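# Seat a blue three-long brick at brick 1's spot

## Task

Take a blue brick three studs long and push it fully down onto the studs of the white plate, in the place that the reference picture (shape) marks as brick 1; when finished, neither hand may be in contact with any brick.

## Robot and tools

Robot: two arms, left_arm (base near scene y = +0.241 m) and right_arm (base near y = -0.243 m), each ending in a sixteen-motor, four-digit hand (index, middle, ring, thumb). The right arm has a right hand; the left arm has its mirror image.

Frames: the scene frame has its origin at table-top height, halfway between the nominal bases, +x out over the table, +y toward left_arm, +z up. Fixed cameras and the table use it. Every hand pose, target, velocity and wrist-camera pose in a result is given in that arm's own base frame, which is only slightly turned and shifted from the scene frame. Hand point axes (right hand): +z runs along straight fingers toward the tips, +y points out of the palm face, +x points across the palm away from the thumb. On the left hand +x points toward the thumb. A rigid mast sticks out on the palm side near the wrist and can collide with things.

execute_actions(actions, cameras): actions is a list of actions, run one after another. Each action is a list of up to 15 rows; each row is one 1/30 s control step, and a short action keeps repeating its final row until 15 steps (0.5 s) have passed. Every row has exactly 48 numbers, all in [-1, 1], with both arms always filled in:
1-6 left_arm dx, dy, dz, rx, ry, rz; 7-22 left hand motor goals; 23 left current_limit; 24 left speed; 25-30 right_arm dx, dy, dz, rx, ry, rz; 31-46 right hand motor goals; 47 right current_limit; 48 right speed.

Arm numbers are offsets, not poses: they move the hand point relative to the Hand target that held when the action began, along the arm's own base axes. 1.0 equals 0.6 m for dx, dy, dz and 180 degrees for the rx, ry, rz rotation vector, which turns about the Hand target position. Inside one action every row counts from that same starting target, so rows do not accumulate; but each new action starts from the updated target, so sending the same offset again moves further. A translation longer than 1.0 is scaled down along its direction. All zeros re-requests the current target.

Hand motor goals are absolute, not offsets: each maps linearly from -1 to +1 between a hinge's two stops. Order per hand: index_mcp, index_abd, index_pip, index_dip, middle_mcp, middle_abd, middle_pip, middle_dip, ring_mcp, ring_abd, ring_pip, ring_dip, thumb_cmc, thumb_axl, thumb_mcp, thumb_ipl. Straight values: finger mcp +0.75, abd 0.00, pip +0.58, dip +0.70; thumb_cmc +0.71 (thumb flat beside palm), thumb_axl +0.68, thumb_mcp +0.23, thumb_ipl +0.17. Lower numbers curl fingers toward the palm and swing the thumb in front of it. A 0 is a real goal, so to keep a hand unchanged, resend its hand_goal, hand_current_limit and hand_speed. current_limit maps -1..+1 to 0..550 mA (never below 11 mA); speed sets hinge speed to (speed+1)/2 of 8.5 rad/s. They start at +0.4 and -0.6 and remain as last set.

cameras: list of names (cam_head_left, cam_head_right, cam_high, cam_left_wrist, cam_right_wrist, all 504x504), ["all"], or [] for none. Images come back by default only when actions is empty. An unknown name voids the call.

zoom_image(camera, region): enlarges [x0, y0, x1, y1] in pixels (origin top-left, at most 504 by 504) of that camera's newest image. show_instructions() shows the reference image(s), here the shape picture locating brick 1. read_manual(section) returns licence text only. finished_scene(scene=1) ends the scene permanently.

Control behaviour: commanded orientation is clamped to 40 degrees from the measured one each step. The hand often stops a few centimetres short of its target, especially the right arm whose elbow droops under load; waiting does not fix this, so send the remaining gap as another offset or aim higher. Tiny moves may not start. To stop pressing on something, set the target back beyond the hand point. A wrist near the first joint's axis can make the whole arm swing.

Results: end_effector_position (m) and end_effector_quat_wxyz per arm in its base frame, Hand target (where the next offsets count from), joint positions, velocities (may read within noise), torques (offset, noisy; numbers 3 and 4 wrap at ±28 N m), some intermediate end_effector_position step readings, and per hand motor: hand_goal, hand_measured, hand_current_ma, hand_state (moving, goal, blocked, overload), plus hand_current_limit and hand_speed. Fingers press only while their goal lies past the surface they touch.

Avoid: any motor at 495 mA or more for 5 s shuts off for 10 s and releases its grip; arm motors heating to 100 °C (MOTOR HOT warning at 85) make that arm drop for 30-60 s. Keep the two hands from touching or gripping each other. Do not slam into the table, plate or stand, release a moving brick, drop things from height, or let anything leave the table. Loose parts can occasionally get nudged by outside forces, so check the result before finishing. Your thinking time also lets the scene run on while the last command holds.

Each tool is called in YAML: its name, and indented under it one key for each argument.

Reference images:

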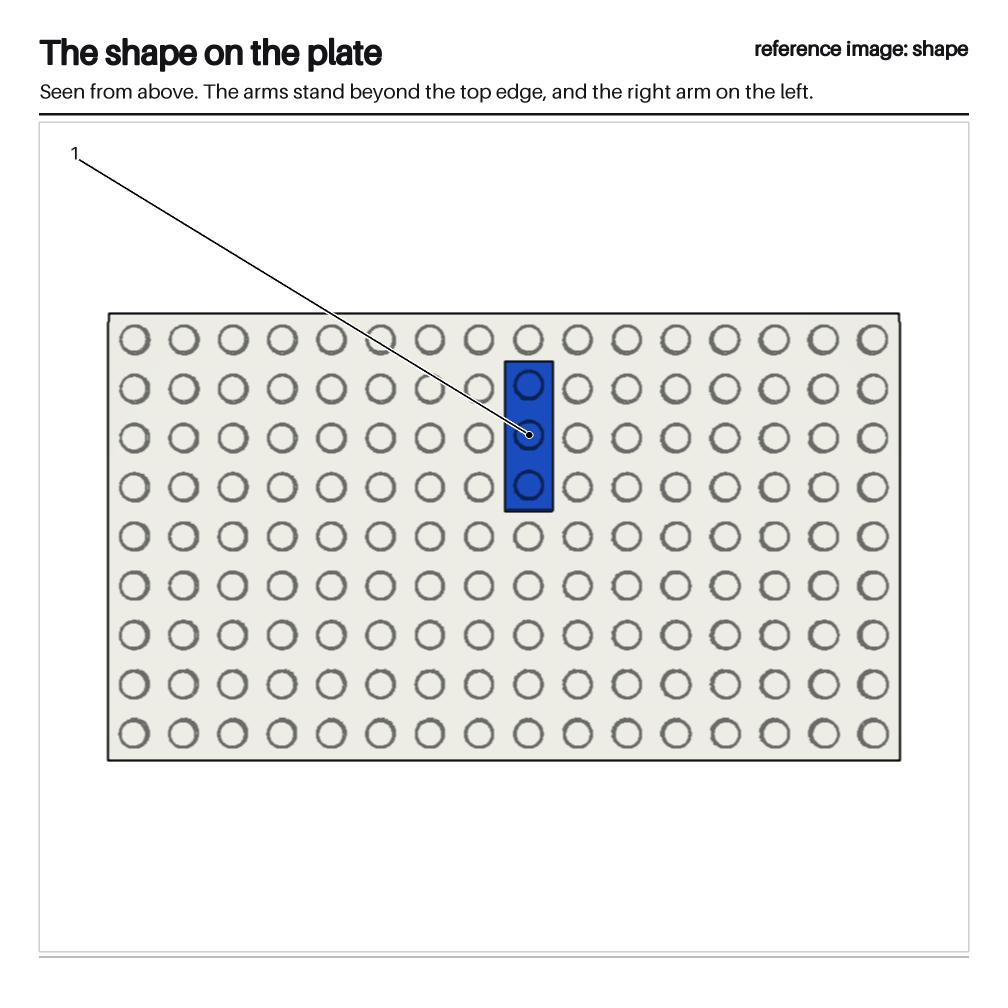

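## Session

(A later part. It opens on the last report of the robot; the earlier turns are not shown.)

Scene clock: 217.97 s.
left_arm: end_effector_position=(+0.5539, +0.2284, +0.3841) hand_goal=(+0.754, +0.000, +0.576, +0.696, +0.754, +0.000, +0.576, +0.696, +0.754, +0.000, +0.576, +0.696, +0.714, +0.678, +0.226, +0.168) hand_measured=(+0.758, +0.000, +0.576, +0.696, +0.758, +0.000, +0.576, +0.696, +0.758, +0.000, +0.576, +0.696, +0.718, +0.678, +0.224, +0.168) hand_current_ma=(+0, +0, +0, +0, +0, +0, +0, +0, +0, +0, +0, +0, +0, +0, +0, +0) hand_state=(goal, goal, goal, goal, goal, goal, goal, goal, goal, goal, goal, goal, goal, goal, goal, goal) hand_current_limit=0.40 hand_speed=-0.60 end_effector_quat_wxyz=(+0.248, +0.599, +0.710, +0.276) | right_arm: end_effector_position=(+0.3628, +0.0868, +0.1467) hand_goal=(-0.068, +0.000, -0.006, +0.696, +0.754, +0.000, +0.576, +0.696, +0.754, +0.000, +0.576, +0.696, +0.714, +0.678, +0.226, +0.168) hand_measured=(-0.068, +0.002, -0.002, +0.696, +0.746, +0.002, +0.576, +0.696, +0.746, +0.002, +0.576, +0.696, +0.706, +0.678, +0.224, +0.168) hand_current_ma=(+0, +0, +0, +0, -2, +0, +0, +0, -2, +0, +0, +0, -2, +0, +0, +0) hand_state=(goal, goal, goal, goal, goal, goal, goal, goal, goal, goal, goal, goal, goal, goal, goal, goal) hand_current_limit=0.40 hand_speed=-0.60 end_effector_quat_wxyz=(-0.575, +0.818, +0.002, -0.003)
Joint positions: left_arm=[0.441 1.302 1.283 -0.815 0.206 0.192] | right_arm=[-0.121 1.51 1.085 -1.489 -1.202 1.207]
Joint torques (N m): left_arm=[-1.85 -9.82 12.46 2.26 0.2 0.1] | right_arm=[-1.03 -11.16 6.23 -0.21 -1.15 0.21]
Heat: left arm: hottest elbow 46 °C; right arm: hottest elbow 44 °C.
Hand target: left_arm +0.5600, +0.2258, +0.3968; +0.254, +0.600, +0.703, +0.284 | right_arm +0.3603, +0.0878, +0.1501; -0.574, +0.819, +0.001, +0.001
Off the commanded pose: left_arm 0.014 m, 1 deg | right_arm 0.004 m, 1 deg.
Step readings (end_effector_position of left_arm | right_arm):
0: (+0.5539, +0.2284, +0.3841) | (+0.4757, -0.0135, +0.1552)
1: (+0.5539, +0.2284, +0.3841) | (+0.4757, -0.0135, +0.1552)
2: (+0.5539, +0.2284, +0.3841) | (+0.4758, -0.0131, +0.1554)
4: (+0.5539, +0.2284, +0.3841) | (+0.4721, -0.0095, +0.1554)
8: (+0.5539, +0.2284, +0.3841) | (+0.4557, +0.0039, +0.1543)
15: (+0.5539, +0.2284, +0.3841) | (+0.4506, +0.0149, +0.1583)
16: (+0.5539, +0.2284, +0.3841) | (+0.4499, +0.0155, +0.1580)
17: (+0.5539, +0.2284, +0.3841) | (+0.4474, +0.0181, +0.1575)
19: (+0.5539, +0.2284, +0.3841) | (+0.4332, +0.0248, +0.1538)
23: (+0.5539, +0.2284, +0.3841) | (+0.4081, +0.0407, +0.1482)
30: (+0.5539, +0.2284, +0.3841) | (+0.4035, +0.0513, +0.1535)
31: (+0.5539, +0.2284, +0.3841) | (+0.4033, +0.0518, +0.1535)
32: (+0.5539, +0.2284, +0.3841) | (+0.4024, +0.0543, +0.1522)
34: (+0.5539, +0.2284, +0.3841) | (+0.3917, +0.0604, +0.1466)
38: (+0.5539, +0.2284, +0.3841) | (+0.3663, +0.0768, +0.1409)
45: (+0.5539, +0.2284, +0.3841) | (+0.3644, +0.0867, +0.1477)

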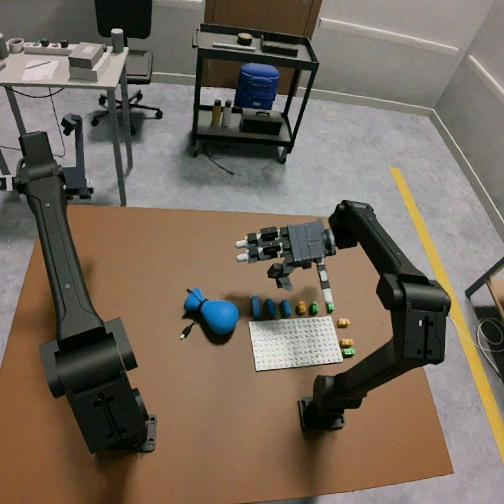

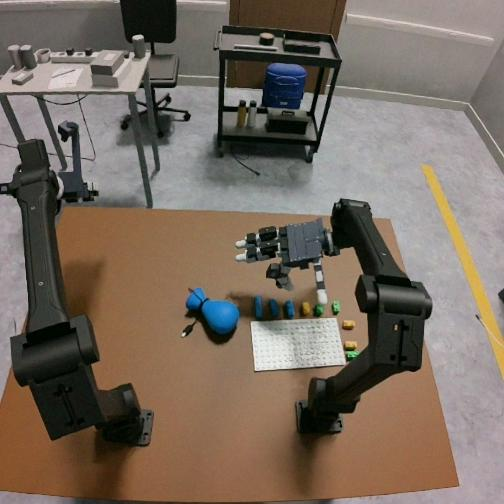

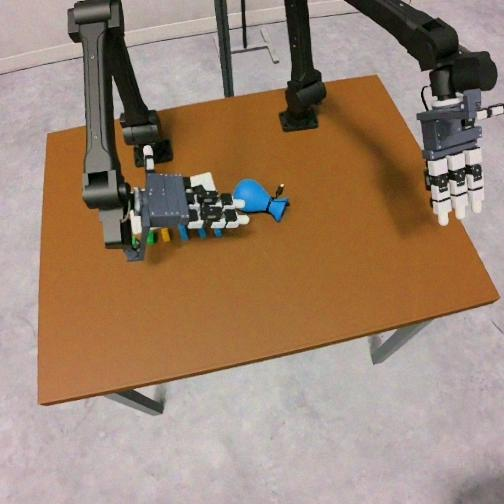

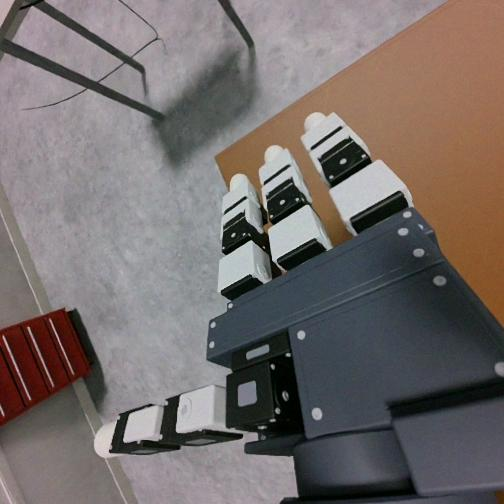

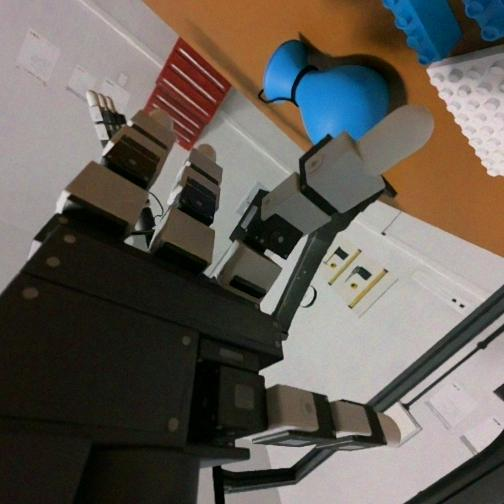

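execute_actions:
  actions:
    - [[0,0,0,0,0,0,0.754,0,0.576,0.696,0.754,0,0.576,0.696,0.754,0,0.576,0.696,0.714,0.678,0.226,0.168,0.4,-0.6,-0.025,0.0075,-0.0442,0,0,0,-0.068,0,-0.007,0.696,0.754,0,0.576,0.696,0.754,0,0.576,0.696,0.714,0.678,0.226,0.168,0.4,-0.6]]
    - [[0,0,0,0,0,0,0.754,0,0.576,0.696,0.754,0,0.576,0.696,0.754,0,0.576,0.696,0.714,0.678,0.226,0.168,0.4,-0.6,-0.025,0.0075,-0.0442,0,0,0,-0.068,0,-0.007,0.696,0.754,0,0.576,0.696,0.754,0,0.576,0.696,0.714,0.678,0.226,0.168,0.4,-0.6]]
  cameras: ["all"]

Scene clock: 225.97 s.
left_arm: end_effector_position=(+0.5539, +0.2284, +0.3841) hand_goal=(+0.754, +0.000, +0.576, +0.696, +0.754, +0.000, +0.576, +0.696, +0.754, +0.000, +0.576, +0.696, +0.714, +0.678, +0.226, +0.168) hand_measured=(+0.758, +0.000, +0.576, +0.696, +0.758, +0.000, +0.576, +0.696, +0.758, +0.000, +0.576, +0.696, +0.718, +0.678, +0.224, +0.168) hand_current_ma=(+0, +0, +0, +0, +0, +0, +0, +0, +0, +0, +0, +0, +0, +0, +0, +0) hand_state=(goal, goal, goal, goal, goal, goal, goal, goal, goal, goal, goal, goal, goal, goal, goal, goal) hand_current_limit=0.40 hand_speed=-0.60 end_effector_quat_wxyz=(+0.248, +0.599, +0.710, +0.276) | right_arm: end_effector_position=(+0.3328, +0.0937, +0.0933) hand_goal=(-0.068, +0.000, -0.006, +0.696, +0.754, +0.000, +0.576, +0.696, +0.754, +0.000, +0.576, +0.696, +0.714, +0.678, +0.226, +0.168) hand_measured=(-0.068, +0.002, -0.002, +0.696, +0.746, +0.002, +0.576, +0.696, +0.746, +0.002, +0.576, +0.696, +0.706, +0.678, +0.224, +0.168) hand_current_ma=(+0, +0, +0, +0, -2, +0, +0, +0, -2, +0, +0, +0, -2, +0, +0, +0) hand_state=(goal, goal, goal, goal, goal, goal, goal, goal, goal, goal, goal, goal, goal, goal, goal, goal) hand_current_limit=0.40 hand_speed=-0.60 end_effector_quat_wxyz=(-0.574, +0.819, -0.002, -0.002)
Joint positions: left_arm=[0.441 1.302 1.283 -0.815 0.206 0.192] | right_arm=[-0.112 1.496 0.913 -1.288 -1.206 1.256]
Joint torques (N m): left_arm=[-1.73 -9.88 12.44 2.24 0.19 0.1] | right_arm=[-0.5 -10.29 5.65 -0.12 -1.15 0.17]
Heat: left arm: hottest elbow 46 °C; right arm: hottest elbow 43 °C.
Hand target: left_arm +0.5600, +0.2258, +0.3968; +0.254, +0.600, +0.703, +0.284 | right_arm +0.3302, +0.0969, +0.0970; -0.574, +0.819, +0.001, +0.001
Off the commanded pose: left_arm 0.014 m, 1 deg | right_arm 0.006 m, 0 deg.
Step readings (end_effector_position of left_arm | right_arm):
0: (+0.5539, +0.2284, +0.3841) | (+0.3627, +0.0868, +0.1467)
1: (+0.5539, +0.2284, +0.3841) | (+0.3625, +0.0868, +0.1461)
2: (+0.5539, +0.2284, +0.3841) | (+0.3623, +0.0870, +0.1445)
4: (+0.5539, +0.2284, +0.3841) | (+0.3583, +0.0877, +0.1375)
8: (+0.5539, +0.2284, +0.3841) | (+0.3472, +0.0891, +0.1229)
15: (+0.5539, +0.2284, +0.3841) | (+0.3479, +0.0895, +0.1191)
16: (+0.5539, +0.2284, +0.3841) | (+0.3477, +0.0895, +0.1185)
17: (+0.5539, +0.2284, +0.3841) | (+0.3476, +0.0899, +0.1171)
19: (+0.5539, +0.2284, +0.3841) | (+0.3437, +0.0911, +0.1108)
23: (+0.5539, +0.2284, +0.3841) | (+0.3322, +0.0931, +0.0974)
30: (+0.5539, +0.2284, +0.3841) | (+0.3326, +0.0937, +0.0935)

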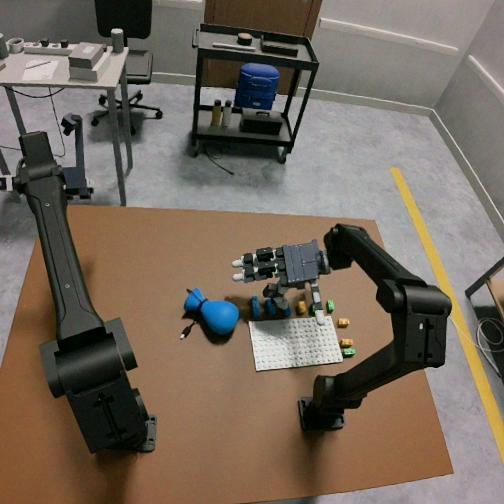

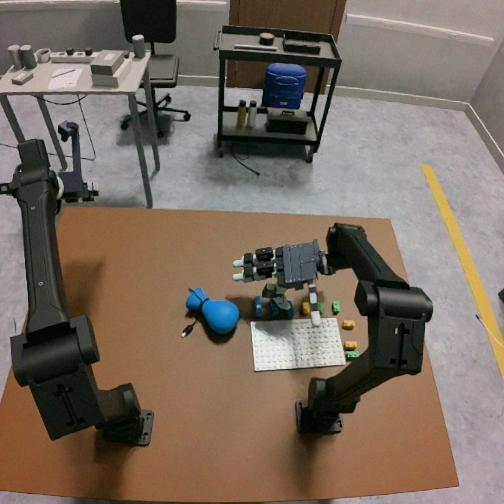

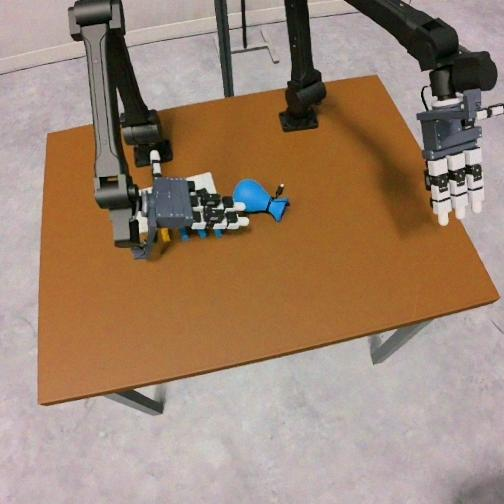

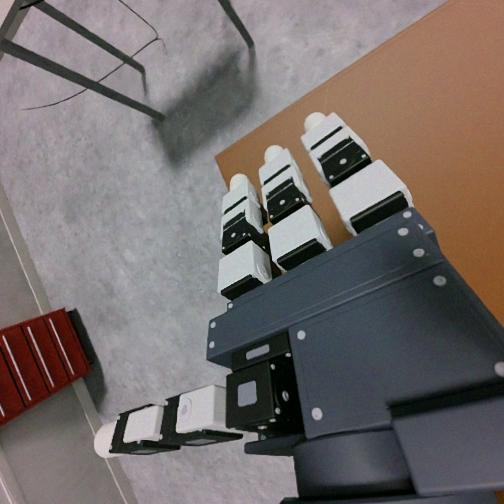

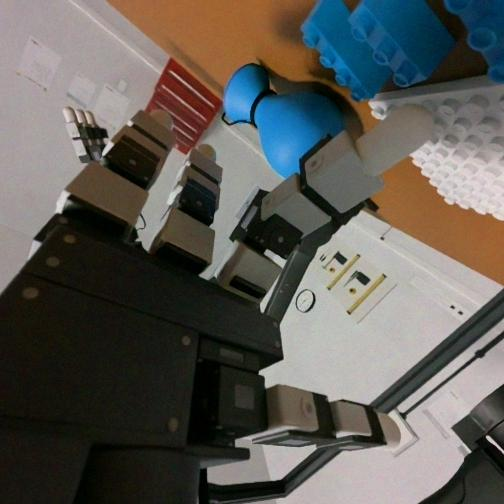

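zoom_image:
  camera: "cam_right_wrist"
  region: [294, 0, 504, 210]

zoom_image:
  camera: "cam_head_right"
  region: [230, 230, 350, 350]

zoom_image:
  camera: "cam_head_left"
  region: [230, 230, 350, 350]

Scaled by 2.400 from the camera's 504x504 image, which has a finer 720x720 frame.

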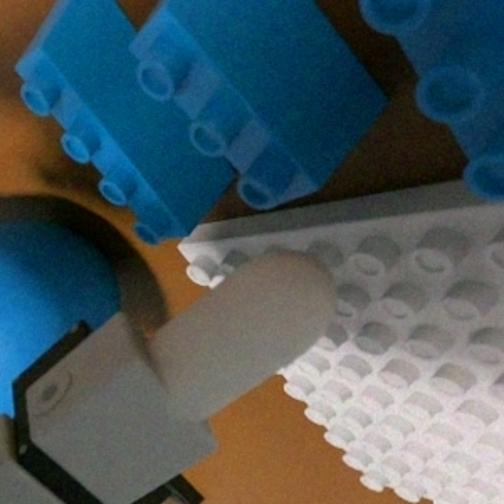

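Scaled by 4.200 from the camera's 504x504 image, which has a finer 720x720 frame.

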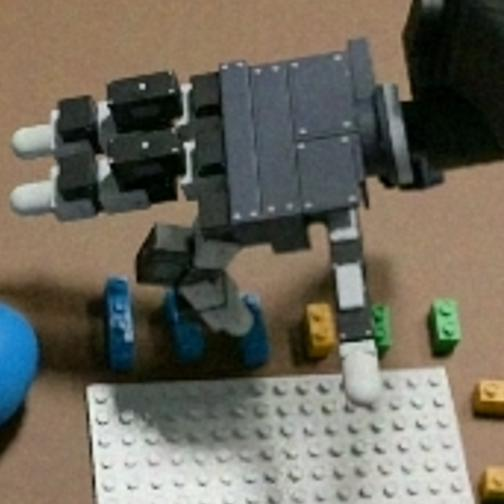

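Scaled by 4.200 from the camera's 504x504 image, which has a finer 720x720 frame.

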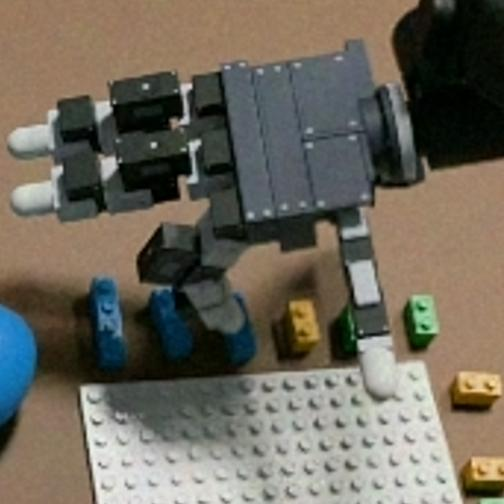

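zoom_image:
  camera: "cam_right_wrist"
  region: [364, 0, 504, 140]

Scaled by 3.600 from the camera's 504x504 image, which has a finer 720x720 frame.

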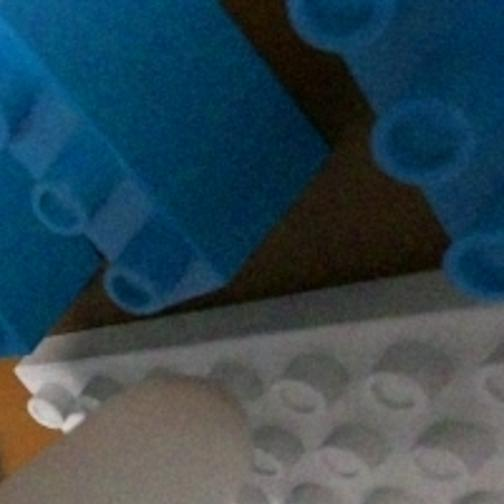

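execute_actions:
  actions:
    - [[0,0,0,0,0,0,0.754,0,0.576,0.696,0.754,0,0.576,0.696,0.754,0,0.576,0.696,0.714,0.678,0.226,0.168,0.4,-0.6,0.0217,-0.01,-0.01,0,0,0,-0.068,0,-0.007,0.696,0.754,0,0.576,0.696,0.754,0,0.576,0.696,0.714,0.678,0.226,0.168,-0.2,-0.6]]
    - [[0,0,0,0,0,0,0.754,0,0.576,0.696,0.754,0,0.576,0.696,0.754,0,0.576,0.696,0.714,0.678,0.226,0.168,0.4,-0.6,0,0,-0.0167,0,0,0,-0.068,0,-0.007,0.696,0.754,0,0.576,0.696,0.754,0,0.576,0.696,0.714,0.678,0.226,0.168,-0.2,-0.6]]
  cameras: ["cam_head_left","cam_head_right","cam_right_wrist"]

zoom_image:
  camera: "cam_head_right"
  region: [240, 250, 340, 350]

zoom_image:
  camera: "cam_head_left"
  region: [240, 250, 340, 350]

zoom_image:
  camera: "cam_right_wrist"
  region: [334, 0, 504, 170]

Scene clock: 251.57 s.
left_arm: end_effector_position=(+0.5539, +0.2284, +0.3841) hand_goal=(+0.754, +0.000, +0.576, +0.696, +0.754, +0.000, +0.576, +0.696, +0.754, +0.000, +0.576, +0.696, +0.714, +0.678, +0.226, +0.168) hand_measured=(+0.758, +0.000, +0.576, +0.696, +0.758, +0.000, +0.576, +0.696, +0.758, +0.000, +0.576, +0.696, +0.718, +0.678, +0.224, +0.168) hand_current_ma=(+0, +0, +0, +0, +0, +0, +0, +0, +0, +0, +0, +0, +0, +0, +0, +0) hand_state=(goal, goal, goal, goal, goal, goal, goal, goal, goal, goal, goal, goal, goal, goal, goal, goal) hand_current_limit=0.40 hand_speed=-0.60 end_effector_quat_wxyz=(+0.248, +0.599, +0.710, +0.276) | right_arm: end_effector_position=(+0.3347, +0.0935, +0.0820) hand_goal=(-0.068, +0.000, -0.006, +0.696, +0.754, +0.000, +0.576, +0.696, +0.754, +0.000, +0.576, +0.696, +0.714, +0.678, +0.226, +0.168) hand_measured=(-0.068, +0.002, -0.002, +0.696, +0.746, +0.002, +0.576, +0.696, +0.746, +0.002, +0.576, +0.696, +0.706, +0.678, +0.224, +0.168) hand_current_ma=(+0, +0, +0, +0, -2, +0, +0, +0, -2, +0, +0, +0, -2, +0, +0, +0) hand_state=(goal, goal, goal, goal, goal, goal, goal, goal, goal, goal, goal, goal, goal, goal, goal, goal) hand_current_limit=-0.20 hand_speed=-0.60 end_effector_quat_wxyz=(-0.575, +0.818, -0.006, -0.008)
Joint positions: left_arm=[0.441 1.302 1.283 -0.815 0.206 0.192] | right_arm=[-0.112 1.531 0.913 -1.273 -1.206 1.252]
Joint torques (N m): left_arm=[-1.73 -9.82 12.44 2.25 0.19 0.11] | right_arm=[-1.49 -8.12 7.13 -0.14 -0.98 -0.06]
Motor temperatures (°C): left_arm=[30 31 46 29 29 27] | right_arm=[29 28 39 29 31 26]
Heat: left arm: hottest elbow 46 °C; right arm: hottest elbow 39 °C.
Hand target: left_arm +0.5600, +0.2258, +0.3968; +0.254, +0.600, +0.703, +0.284 | right_arm +0.3432, +0.0909, +0.0810; -0.574, +0.819, +0.001, +0.001
Off the commanded pose: left_arm 0.014 m, 1 deg | right_arm 0.009 m, 1 deg.
Step readings (end_effector_position of left_arm | right_arm):
0: (+0.5539, +0.2284, +0.3841) | (+0.3328, +0.0937, +0.0933)
1: (+0.5539, +0.2284, +0.3841) | (+0.3328, +0.0937, +0.0933)
2: (+0.5539, +0.2284, +0.3841) | (+0.3328, +0.0937, +0.0933)
4: (+0.5539, +0.2284, +0.3841) | (+0.3328, +0.0937, +0.0932)
8: (+0.5539, +0.2284, +0.3841) | (+0.3325, +0.0937, +0.0913)
15: (+0.5539, +0.2284, +0.3841) | (+0.3322, +0.0937, +0.0880)
16: (+0.5539, +0.2284, +0.3841) | (+0.3323, +0.0937, +0.0880)
17: (+0.5539, +0.2284, +0.3841) | (+0.3323, +0.0937, +0.0879)
19: (+0.5539, +0.2284, +0.3841) | (+0.3327, +0.0937, +0.0870)
23: (+0.5539, +0.2284, +0.3841) | (+0.3340, +0.0935, +0.0837)
30: (+0.5539, +0.2284, +0.3841) | (+0.3346, +0.0935, +0.0821)
Images, in order (width x height): cam_head_left 504x504, cam_head_right 504x504, cam_right_wrist 504x504.

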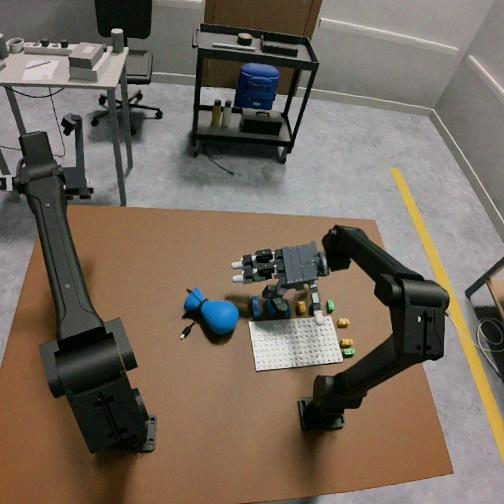

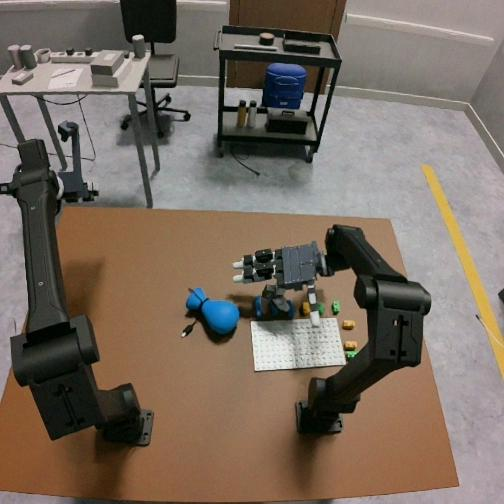

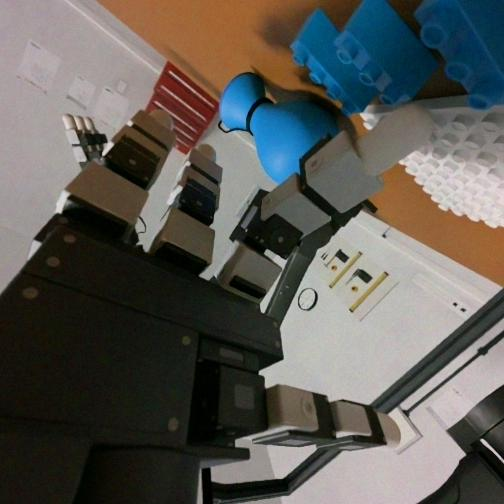

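Scaled by 5.040 from the camera's 504x504 image, which has a finer 720x720 frame.

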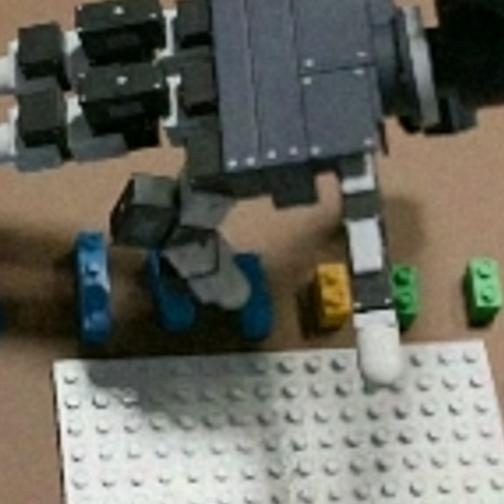

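Scaled by 5.040 from the camera's 504x504 image, which has a finer 720x720 frame.

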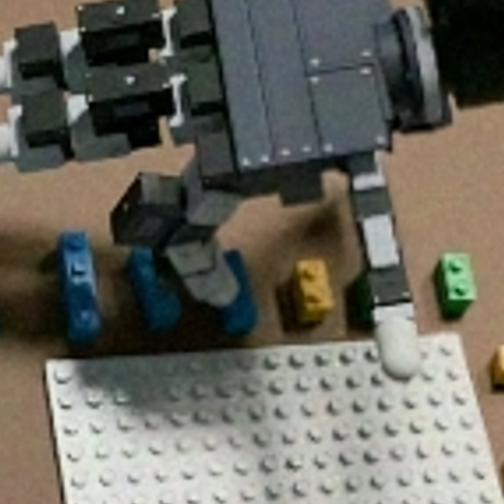

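Scaled by 2.965 from the camera's 504x504 image, which has a finer 720x720 frame.

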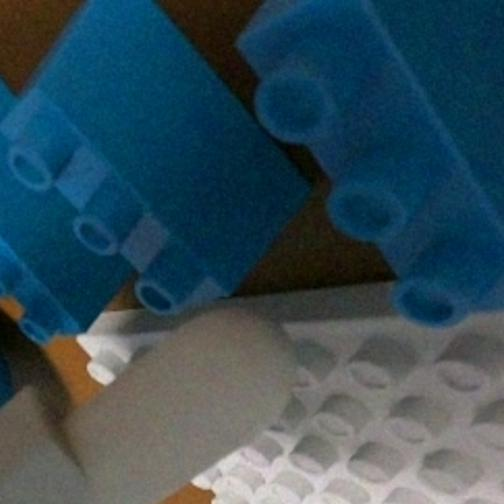

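execute_actions:
  actions:
    - [[0,0,0,0,0,0,0.754,0,0.576,0.696,0.754,0,0.576,0.696,0.754,0,0.576,0.696,0.714,0.678,0.226,0.168,0.4,-0.6,0.01,-0.02,0.0217,0,0,0,-0.068,0,-0.007,0.696,0.754,0,0.576,0.696,0.754,0,0.576,0.696,0.714,0.678,0.226,0.168,-0.2,-0.6]]
  cameras: ["cam_head_left","cam_head_right","cam_right_wrist"]

zoom_image:
  camera: "cam_head_right"
  region: [250, 270, 320, 340]

zoom_image:
  camera: "cam_head_left"
  region: [250, 270, 320, 340]

zoom_image:
  camera: "cam_right_wrist"
  region: [334, 0, 504, 170]

Scene clock: 261.33 s.
left_arm: end_effector_position=(+0.5539, +0.2284, +0.3841) hand_goal=(+0.754, +0.000, +0.576, +0.696, +0.754, +0.000, +0.576, +0.696, +0.754, +0.000, +0.576, +0.696, +0.714, +0.678, +0.226, +0.168) hand_measured=(+0.758, +0.000, +0.576, +0.696, +0.758, +0.000, +0.576, +0.696, +0.758, +0.000, +0.576, +0.696, +0.718, +0.678, +0.224, +0.168) hand_current_ma=(+0, +0, +0, +0, +0, +0, +0, +0, +0, +0, +0, +0, +0, +0, +0, +0) hand_state=(goal, goal, goal, goal, goal, goal, goal, goal, goal, goal, goal, goal, goal, goal, goal, goal) hand_current_limit=0.40 hand_speed=-0.60 end_effector_quat_wxyz=(+0.248, +0.599, +0.710, +0.276) | right_arm: end_effector_position=(+0.3305, +0.0841, +0.0863) hand_goal=(-0.068, +0.000, -0.006, +0.696, +0.754, +0.000, +0.576, +0.696, +0.754, +0.000, +0.576, +0.696, +0.714, +0.678, +0.226, +0.168) hand_measured=(-0.068, +0.002, -0.002, +0.696, +0.746, +0.002, +0.576, +0.696, +0.746, +0.002, +0.576, +0.696, +0.706, +0.678, +0.224, +0.168) hand_current_ma=(+0, +0, +0, +0, -2, +0, +0, +0, -2, +0, +0, +0, -2, +0, +0, +0) hand_state=(goal, goal, goal, goal, goal, goal, goal, goal, goal, goal, goal, goal, goal, goal, goal, goal) hand_current_limit=-0.20 hand_speed=-0.60 end_effector_quat_wxyz=(-0.575, +0.818, -0.009, -0.013)
Joint positions: left_arm=[0.441 1.302 1.283 -0.815 0.206 0.192] | right_arm=[-0.139 1.537 0.926 -1.358 -1.196 1.18]
Joint torques (N m): left_arm=[-1.73 -9.82 12.45 2.28 0.19 0.11] | right_arm=[-1.67 -8 9.68 -1.17 -0.92 -0.07]
Heat: left arm: hottest elbow 46 °C; right arm: hottest elbow 39 °C.
Hand target: left_arm +0.5600, +0.2258, +0.3968; +0.254, +0.600, +0.703, +0.284 | right_arm +0.3494, +0.0789, +0.0941; -0.574, +0.819, +0.001, +0.001
Off the commanded pose: left_arm 0.014 m, 1 deg | right_arm 0.021 m, 2 deg.
Step readings (end_effector_position of left_arm | right_arm):
0: (+0.5539, +0.2284, +0.3841) | (+0.3348, +0.0935, +0.0820)
1: (+0.5539, +0.2284, +0.3841) | (+0.3347, +0.0934, +0.0820)
2: (+0.5539, +0.2284, +0.3841) | (+0.3346, +0.0927, +0.0819)
4: (+0.5539, +0.2284, +0.3841) | (+0.3316, +0.0908, +0.0825)
8: (+0.5539, +0.2284, +0.3841) | (+0.3274, +0.0865, +0.0840)
15: (+0.5539, +0.2284, +0.3841) | (+0.3301, +0.0841, +0.0864)
Images, in order (width x height): cam_head_left 504x504, cam_head_right 504x504, cam_right_wrist 504x504.

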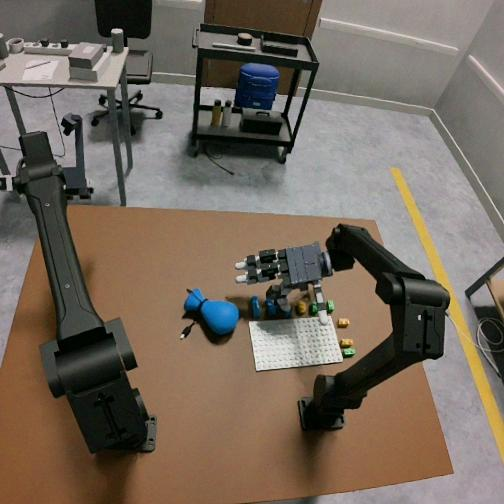

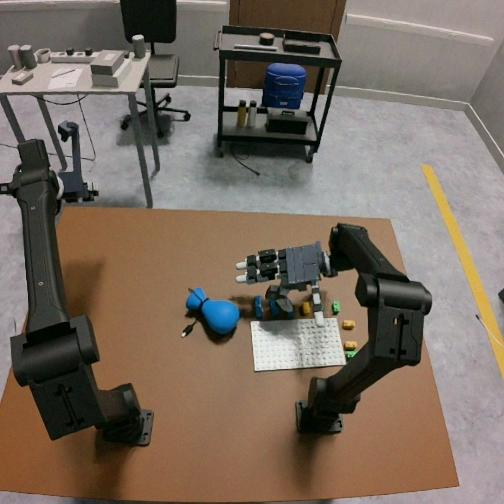

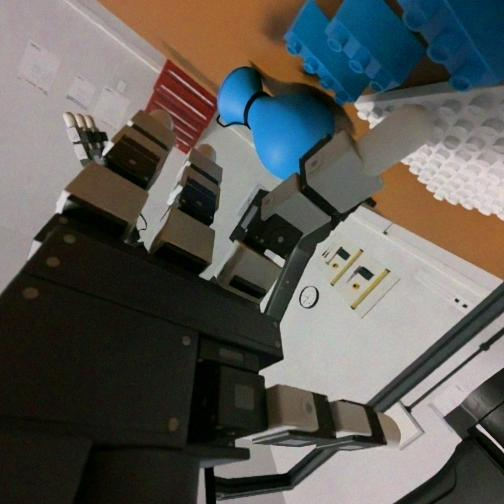

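Scaled by 7.200 from the camera's 504x504 image, which has a finer 720x720 frame.

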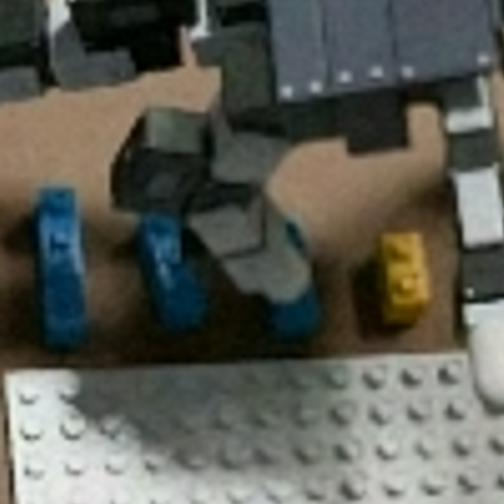

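Scaled by 7.200 from the camera's 504x504 image, which has a finer 720x720 frame.

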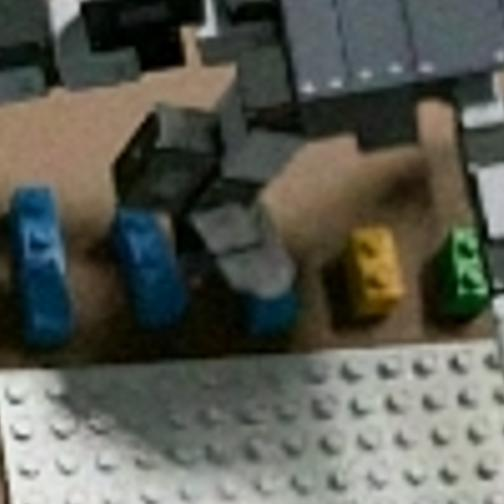

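Scaled by 2.965 from the camera's 504x504 image, which has a finer 720x720 frame.

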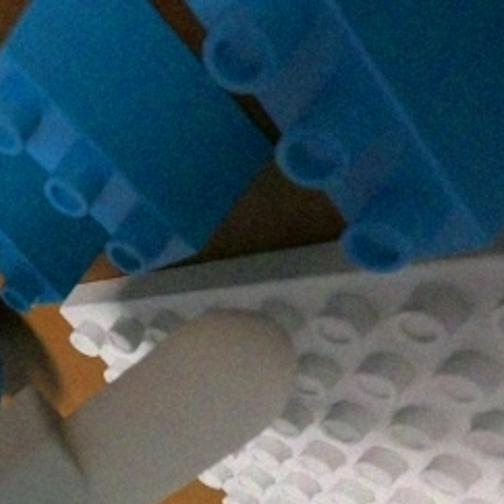

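execute_actions:
  actions:
    - [[0,0,0,0,0,0,0.754,0,0.576,0.696,0.754,0,0.576,0.696,0.754,0,0.576,0.696,0.714,0.678,0.226,0.168,0.4,-0.6,0,0,0,0,0,0,-0.068,0,-0.007,0.696,0.754,0,0.576,0.696,0.754,0,0.576,0.696,0.714,0.678,0.226,0.168,-0.2,-0.6]]
    - [[0,0,0,0,0,0,0.754,0,0.576,0.696,0.754,0,0.576,0.696,0.754,0,0.576,0.696,0.714,0.678,0.226,0.168,0.4,-0.6,0,0,0,0,0,0,-0.068,0,-0.007,0.696,0.754,0,0.576,0.696,0.754,0,0.576,0.696,0.714,0.678,0.226,0.168,-0.2,-0.6]]

Scene clock: 265.23 s.
left_arm: end_effector_position=(+0.5539, +0.2284, +0.3841) hand_goal=(+0.754, +0.000, +0.576, +0.696, +0.754, +0.000, +0.576, +0.696, +0.754, +0.000, +0.576, +0.696, +0.714, +0.678, +0.226, +0.168) hand_measured=(+0.758, +0.000, +0.576, +0.696, +0.758, +0.000, +0.576, +0.696, +0.758, +0.000, +0.576, +0.696, +0.718, +0.678, +0.224, +0.168) hand_current_ma=(+0, +0, +0, +0, +0, +0, +0, +0, +0, +0, +0, +0, +0, +0, +0, +0) hand_state=(goal, goal, goal, goal, goal, goal, goal, goal, goal, goal, goal, goal, goal, goal, goal, goal) hand_current_limit=0.40 hand_speed=-0.60 end_effector_quat_wxyz=(+0.248, +0.599, +0.710, +0.276) | right_arm: end_effector_position=(+0.3306, +0.0841, +0.0862) hand_goal=(-0.068, +0.000, -0.006, +0.696, +0.754, +0.000, +0.576, +0.696, +0.754, +0.000, +0.576, +0.696, +0.714, +0.678, +0.226, +0.168) hand_measured=(-0.068, +0.002, -0.002, +0.696, +0.746, +0.002, +0.576, +0.696, +0.746, +0.002, +0.576, +0.696, +0.706, +0.678, +0.224, +0.168) hand_current_ma=(+0, +0, +0, +0, -2, +0, +0, +0, -2, +0, +0, +0, -2, +0, +0, +0) hand_state=(goal, goal, goal, goal, goal, goal, goal, goal, goal, goal, goal, goal, goal, goal, goal, goal) hand_current_limit=-0.20 hand_speed=-0.60 end_effector_quat_wxyz=(-0.575, +0.818, -0.008, -0.013)
Joint positions: left_arm=[0.441 1.302 1.283 -0.815 0.206 0.192] | right_arm=[-0.139 1.537 0.926 -1.358 -1.196 1.178]
Joint torques (N m): left_arm=[-1.67 -9.76 12.45 2.26 0.2 0.11] | right_arm=[-1.61 -8.12 9.72 -1.25 -0.92 -0.06]
Heat: left arm: hottest elbow 46 °C; right arm: hottest elbow 39 °C.
Hand target: left_arm +0.5600, +0.2258, +0.3968; +0.254, +0.600, +0.703, +0.284 | right_arm +0.3494, +0.0789, +0.0941; -0.574, +0.819, +0.001, +0.001
Off the commanded pose: left_arm 0.014 m, 1 deg | right_arm 0.021 m, 2 deg.
Step readings (end_effector_position of left_arm | right_arm):
0: (+0.5539, +0.2284, +0.3841) | (+0.3305, +0.0841, +0.0863)
1: (+0.5539, +0.2284, +0.3841) | (+0.3305, +0.0841, +0.0863)
2: (+0.5539, +0.2284, +0.3841) | (+0.3305, +0.0841, +0.0863)
4: (+0.5539, +0.2284, +0.3841) | (+0.3305, +0.0841, +0.0863)
8: (+0.5539, +0.2284, +0.3841) | (+0.3306, +0.0841, +0.0862)
15: (+0.5539, +0.2284, +0.3841) | (+0.3306, +0.0841, +0.0862)
16: (+0.5539, +0.2284, +0.3841) | (+0.3306, +0.0841, +0.0862)
17: (+0.5539, +0.2284, +0.3841) | (+0.3306, +0.0841, +0.0862)
19: (+0.5539, +0.2284, +0.3841) | (+0.3306, +0.0841, +0.0862)
23: (+0.5539, +0.2284, +0.3841) | (+0.3306, +0.0841, +0.0862)
30: (+0.5539, +0.2284, +0.3841) | (+0.3306, +0.0841, +0.0862)

execute_actions:
  actions:
    - [[0,0,0,0,0,0,0.754,0,0.576,0.696,0.754,0,0.576,0.696,0.754,0,0.576,0.696,0.714,0.678,0.226,0.168,0.4,-0.6,0.02,-0.004,0.05,0,0,0,-0.068,0,-0.007,0.696,0.754,0,0.576,0.696,0.754,0,0.576,0.696,0.714,0.678,0.226,0.168,-0.2,-0.6]]
    - [[0,0,0,0,0,0,0.754,0,0.576,0.696,0.754,0,0.576,0.696,0.754,0,0.576,0.696,0.714,0.678,0.226,0.168,0.4,-0.6,-0.0133,0.0055,-0.0517,0,0,0,-0.068,0,-0.007,0.696,0.754,0,0.576,0.696,0.754,0,0.576,0.696,0.714,0.678,0.226,0.168,-0.2,-0.6]]

Scene clock: 273.67 s.
left_arm: end_effector_position=(+0.5539, +0.2284, +0.3841) hand_goal=(+0.754, +0.000, +0.576, +0.696, +0.754, +0.000, +0.576, +0.696, +0.754, +0.000, +0.576, +0.696, +0.714, +0.678, +0.226, +0.168) hand_measured=(+0.758, +0.000, +0.576, +0.696, +0.758, +0.000, +0.576, +0.696, +0.758, +0.000, +0.576, +0.696, +0.718, +0.678, +0.224, +0.168) hand_current_ma=(+0, +0, +0, +0, +0, +0, +0, +0, +0, +0, +0, +0, +0, +0, +0, +0) hand_state=(goal, goal, goal, goal, goal, goal, goal, goal, goal, goal, goal, goal, goal, goal, goal, goal) hand_current_limit=0.40 hand_speed=-0.60 end_effector_quat_wxyz=(+0.248, +0.599, +0.710, +0.276) | right_arm: end_effector_position=(+0.3540, +0.0801, +0.0989) hand_goal=(-0.068, +0.000, -0.006, +0.696, +0.754, +0.000, +0.576, +0.696, +0.754, +0.000, +0.576, +0.696, +0.714, +0.678, +0.226, +0.168) hand_measured=(-0.068, +0.002, -0.002, +0.696, +0.746, +0.002, +0.576, +0.696, +0.746, +0.002, +0.576, +0.696, +0.706, +0.678, +0.224, +0.168) hand_current_ma=(+0, +0, +0, +0, -2, +0, +0, +0, -2, +0, +0, +0, -2, +0, +0, +0) hand_state=(goal, goal, goal, goal, goal, goal, goal, goal, goal, goal, goal, goal, goal, goal, goal, goal) hand_current_limit=-0.20 hand_speed=-0.60 end_effector_quat_wxyz=(-0.573, +0.820, +0.002, +0.002)
Joint positions: left_arm=[0.441 1.302 1.283 -0.815 0.206 0.192] | right_arm=[-0.14 1.551 0.992 -1.373 -1.194 1.177]
Joint torques (N m): left_arm=[-1.67 -9.88 12.45 2.28 0.19 0.11] | right_arm=[-1.32 -8.82 5.76 -0.23 -1.11 0.01]
Heat: left arm: hottest elbow 46 °C; right arm: hottest elbow 40 °C.
Hand target: left_arm +0.5600, +0.2258, +0.3968; +0.254, +0.600, +0.703, +0.284 | right_arm +0.3534, +0.0797, +0.0931; -0.574, +0.819, +0.001, +0.001
Off the commanded pose: left_arm 0.014 m, 1 deg | right_arm 0.006 m, 0 deg.
Step readings (end_effector_position of left_arm | right_arm):
0: (+0.5539, +0.2284, +0.3841) | (+0.3306, +0.0841, +0.0862)
1: (+0.5539, +0.2284, +0.3841) | (+0.3305, +0.0840, +0.0864)
2: (+0.5539, +0.2284, +0.3841) | (+0.3303, +0.0839, +0.0877)
4: (+0.5539, +0.2284, +0.3841) | (+0.3317, +0.0836, +0.0931)
8: (+0.5539, +0.2284, +0.3841) | (+0.3419, +0.0820, +0.1054)
15: (+0.5539, +0.2284, +0.3841) | (+0.3437, +0.0815, +0.1112)
16: (+0.5539, +0.2284, +0.3841) | (+0.3435, +0.0815, +0.1112)
17: (+0.5539, +0.2284, +0.3841) | (+0.3440, +0.0815, +0.1110)
19: (+0.5539, +0.2284, +0.3841) | (+0.3478, +0.0809, +0.1095)
23: (+0.5539, +0.2284, +0.3841) | (+0.3541, +0.0801, +0.1049)
30: (+0.5539, +0.2284, +0.3841) | (+0.3535, +0.0801, +0.0991)

execute_actions:
  actions:
    - [[0,0,0,0,0,0,0.754,0,0.576,0.696,0.754,0,0.576,0.696,0.754,0,0.576,0.696,0.714,0.678,0.226,0.168,0.4,-0.6,0,0,-0.02,0,0,0,-0.068,0,-0.007,0.696,0.754,0,0.576,0.696,0.754,0,0.576,0.696,0.714,0.678,0.226,0.168,-0.2,-0.6]]
  cameras: ["cam_head_left","cam_head_right","cam_right_wrist"]

zoom_image:
  camera: "cam_head_right"
  region: [250, 270, 320, 340]

zoom_image:
  camera: "cam_head_left"
  region: [250, 270, 320, 340]

zoom_image:
  camera: "cam_right_wrist"
  region: [334, 0, 504, 170]

Scene clock: 276.80 s.
left_arm: end_effector_position=(+0.5539, +0.2284, +0.3841) hand_goal=(+0.754, +0.000, +0.576, +0.696, +0.754, +0.000, +0.576, +0.696, +0.754, +0.000, +0.576, +0.696, +0.714, +0.678, +0.226, +0.168) hand_measured=(+0.758, +0.000, +0.576, +0.696, +0.758, +0.000, +0.576, +0.696, +0.758, +0.000, +0.576, +0.696, +0.718, +0.678, +0.224, +0.168) hand_current_ma=(+0, +0, +0, +0, +0, +0, +0, +0, +0, +0, +0, +0, +0, +0, +0, +0) hand_state=(goal, goal, goal, goal, goal, goal, goal, goal, goal, goal, goal, goal, goal, goal, goal, goal) hand_current_limit=0.40 hand_speed=-0.60 end_effector_quat_wxyz=(+0.248, +0.599, +0.710, +0.276) | right_arm: end_effector_position=(+0.3540, +0.0801, +0.0862) hand_goal=(-0.068, +0.000, -0.006, +0.696, +0.754, +0.000, +0.576, +0.696, +0.754, +0.000, +0.576, +0.696, +0.714, +0.678, +0.226, +0.168) hand_measured=(-0.068, +0.002, -0.002, +0.696, +0.746, +0.002, +0.576, +0.696, +0.746, +0.002, +0.576, +0.696, +0.706, +0.678, +0.224, +0.168) hand_current_ma=(+0, +0, +0, +0, -2, +0, +0, +0, -2, +0, +0, +0, -2, +0, +0, +0) hand_state=(goal, goal, goal, goal, goal, goal, goal, goal, goal, goal, goal, goal, goal, goal, goal, goal) hand_current_limit=-0.20 hand_speed=-0.60 end_effector_quat_wxyz=(-0.573, +0.820, +0.002, +0.001)
Joint positions: left_arm=[0.441 1.302 1.283 -0.815 0.206 0.192] | right_arm=[-0.14 1.572 0.976 -1.339 -1.194 1.177]
Joint torques (N m): left_arm=[-1.73 -9.88 12.44 2.25 0.19 0.1] | right_arm=[-1.26 -9.17 5.63 -0.25 -1.11 0]
Heat: left arm: hottest elbow 46 °C; right arm: hottest elbow 40 °C.
Hand target: left_arm +0.5600, +0.2258, +0.3968; +0.254, +0.600, +0.703, +0.284 | right_arm +0.3534, +0.0797, +0.0810; -0.574, +0.819, +0.001, +0.001
Off the commanded pose: left_arm 0.014 m, 1 deg | right_arm 0.005 m, 0 deg.
Step readings (end_effector_position of left_arm | right_arm):
0: (+0.5539, +0.2284, +0.3841) | (+0.3540, +0.0801, +0.0989)
1: (+0.5539, +0.2284, +0.3841) | (+0.3541, +0.0800, +0.0989)
2: (+0.5539, +0.2284, +0.3841) | (+0.3544, +0.0800, +0.0982)
4: (+0.5539, +0.2284, +0.3841) | (+0.3551, +0.0799, +0.0962)
8: (+0.5539, +0.2284, +0.3841) | (+0.3539, +0.0801, +0.0897)
15: (+0.5539, +0.2284, +0.3841) | (+0.3538, +0.0801, +0.0863)
Images, in order (width x height): cam_head_left 504x504, cam_head_right 504x504, cam_right_wrist 504x504.

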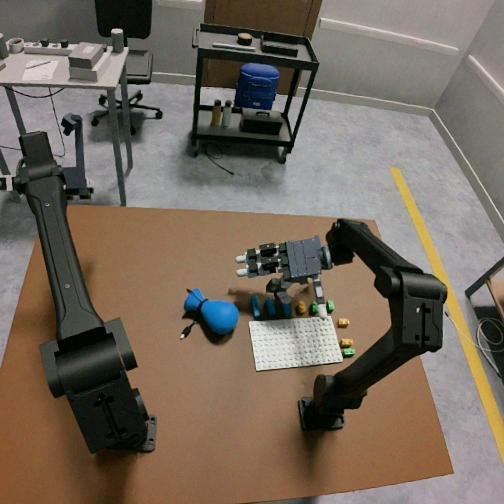

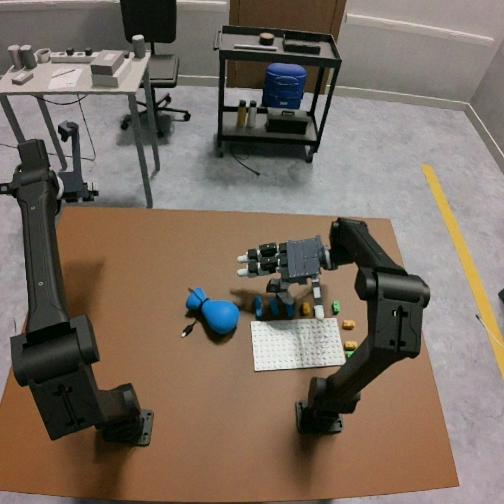

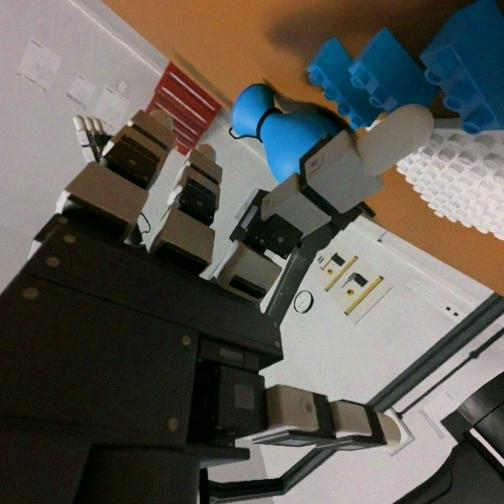

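Scaled by 7.200 from the camera's 504x504 image, which has a finer 720x720 frame.

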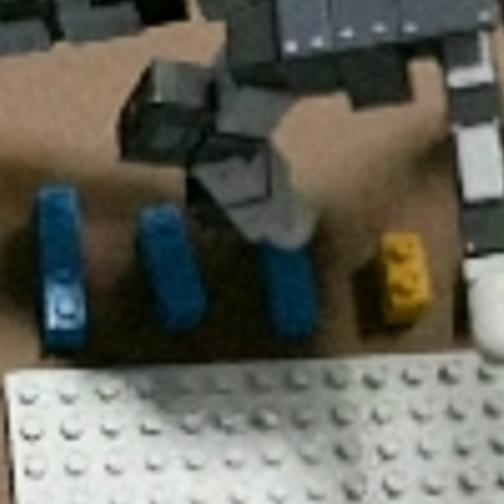

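Scaled by 7.200 from the camera's 504x504 image, which has a finer 720x720 frame.

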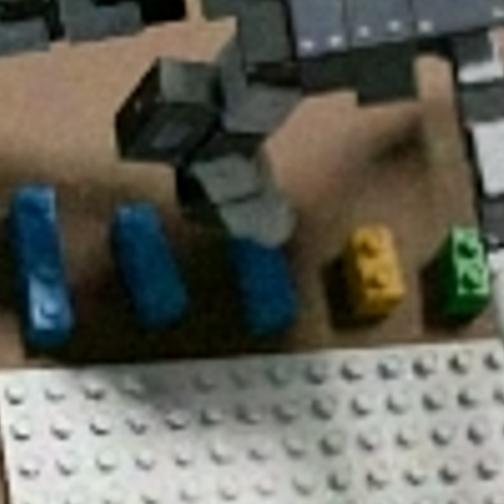

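Scaled by 2.965 from the camera's 504x504 image, which has a finer 720x720 frame.

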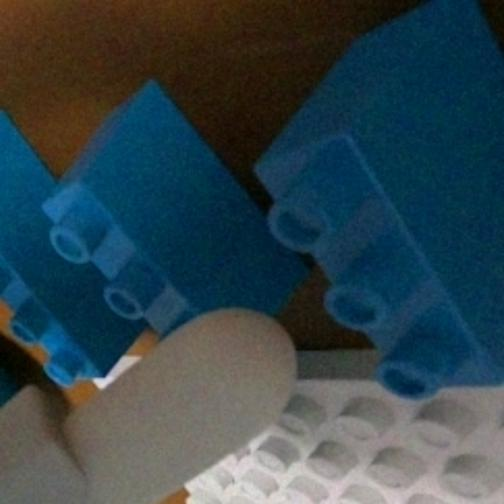

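execute_actions:
  actions:
    - [[0,0,0,0,0,0,0.754,0,0.576,0.696,0.754,0,0.576,0.696,0.754,0,0.576,0.696,0.714,0.678,0.226,0.168,0.4,-0.6,0,0,-0.0133,0,0,0,-0.068,0,-0.007,0.696,0.754,0,0.576,0.696,0.754,0,0.576,0.696,0.714,0.678,0.226,0.168,-0.2,-0.6]]
  cameras: ["cam_head_right","cam_right_wrist"]

zoom_image:
  camera: "cam_right_wrist"
  region: [334, 0, 504, 170]

Scene clock: 279.20 s.
left_arm: end_effector_position=(+0.5539, +0.2284, +0.3841) hand_goal=(+0.754, +0.000, +0.576, +0.696, +0.754, +0.000, +0.576, +0.696, +0.754, +0.000, +0.576, +0.696, +0.714, +0.678, +0.226, +0.168) hand_measured=(+0.758, +0.000, +0.576, +0.696, +0.758, +0.000, +0.576, +0.696, +0.758, +0.000, +0.576, +0.696, +0.718, +0.678, +0.224, +0.168) hand_current_ma=(+0, +0, +0, +0, +0, +0, +0, +0, +0, +0, +0, +0, +0, +0, +0, +0) hand_state=(goal, goal, goal, goal, goal, goal, goal, goal, goal, goal, goal, goal, goal, goal, goal, goal) hand_current_limit=0.40 hand_speed=-0.60 end_effector_quat_wxyz=(+0.248, +0.599, +0.710, +0.276) | right_arm: end_effector_position=(+0.3544, +0.0800, +0.0789) hand_goal=(-0.068, +0.000, -0.006, +0.696, +0.754, +0.000, +0.576, +0.696, +0.754, +0.000, +0.576, +0.696, +0.714, +0.678, +0.226, +0.168) hand_measured=(-0.068, +0.002, -0.002, +0.696, +0.746, +0.002, +0.576, +0.696, +0.746, +0.002, +0.576, +0.696, +0.706, +0.678, +0.224, +0.168) hand_current_ma=(+0, +0, +0, +0, -2, +0, +0, +0, -2, +0, +0, +0, -2, +0, +0, +0) hand_state=(goal, goal, goal, goal, goal, goal, goal, goal, goal, goal, goal, goal, goal, goal, goal, goal) hand_current_limit=-0.20 hand_speed=-0.60 end_effector_quat_wxyz=(-0.572, +0.820, +0.003, +0.002)
Joint positions: left_arm=[0.441 1.302 1.283 -0.815 0.206 0.192] | right_arm=[-0.14 1.583 0.968 -1.317 -1.194 1.177]
Joint torques (N m): left_arm=[-1.67 -9.82 12.42 2.25 0.19 0.1] | right_arm=[-1.26 -8.94 5.55 -0.23 -1.11 -0.01]
Heat: left arm: hottest elbow 46 °C; right arm: hottest elbow 40 °C.
Hand target: left_arm +0.5600, +0.2258, +0.3968; +0.254, +0.600, +0.703, +0.284 | right_arm +0.3534, +0.0797, +0.0731; -0.574, +0.819, +0.001, +0.001
Off the commanded pose: left_arm 0.014 m, 1 deg | right_arm 0.006 m, 0 deg.
Step readings (end_effector_position of left_arm | right_arm):
0: (+0.5539, +0.2284, +0.3841) | (+0.3540, +0.0801, +0.0862)
1: (+0.5539, +0.2284, +0.3841) | (+0.3541, +0.0801, +0.0862)
2: (+0.5539, +0.2284, +0.3841) | (+0.3545, +0.0800, +0.0860)
4: (+0.5539, +0.2284, +0.3841) | (+0.3553, +0.0799, +0.0850)
8: (+0.5539, +0.2284, +0.3841) | (+0.3545, +0.0800, +0.0811)
15: (+0.5539, +0.2284, +0.3841) | (+0.3543, +0.0800, +0.0789)
Images, in order (width x height): cam_head_right 504x504, cam_right_wrist 504x504.

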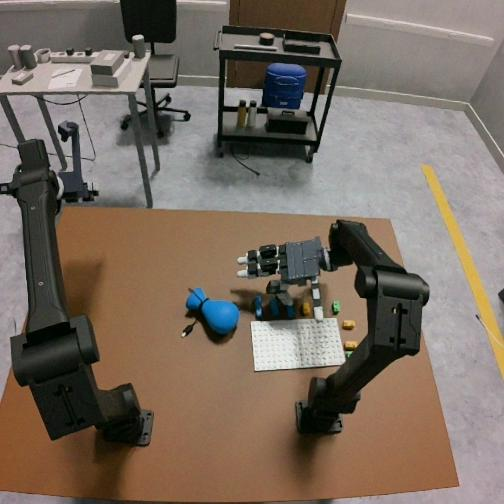

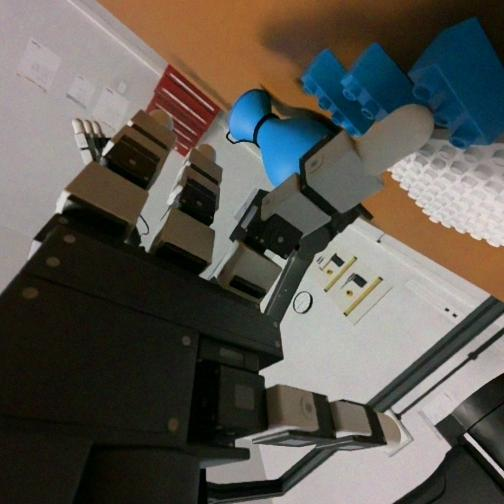

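Scaled by 2.965 from the camera's 504x504 image, which has a finer 720x720 frame.

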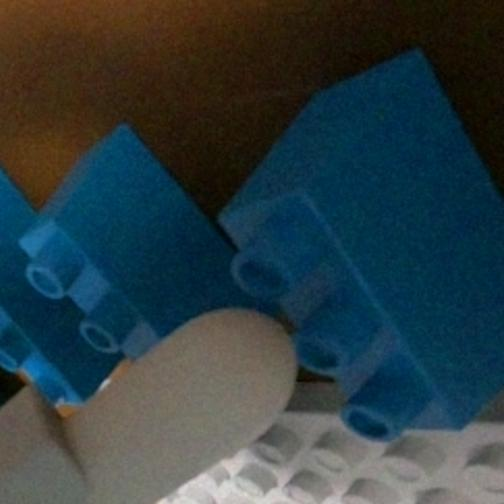

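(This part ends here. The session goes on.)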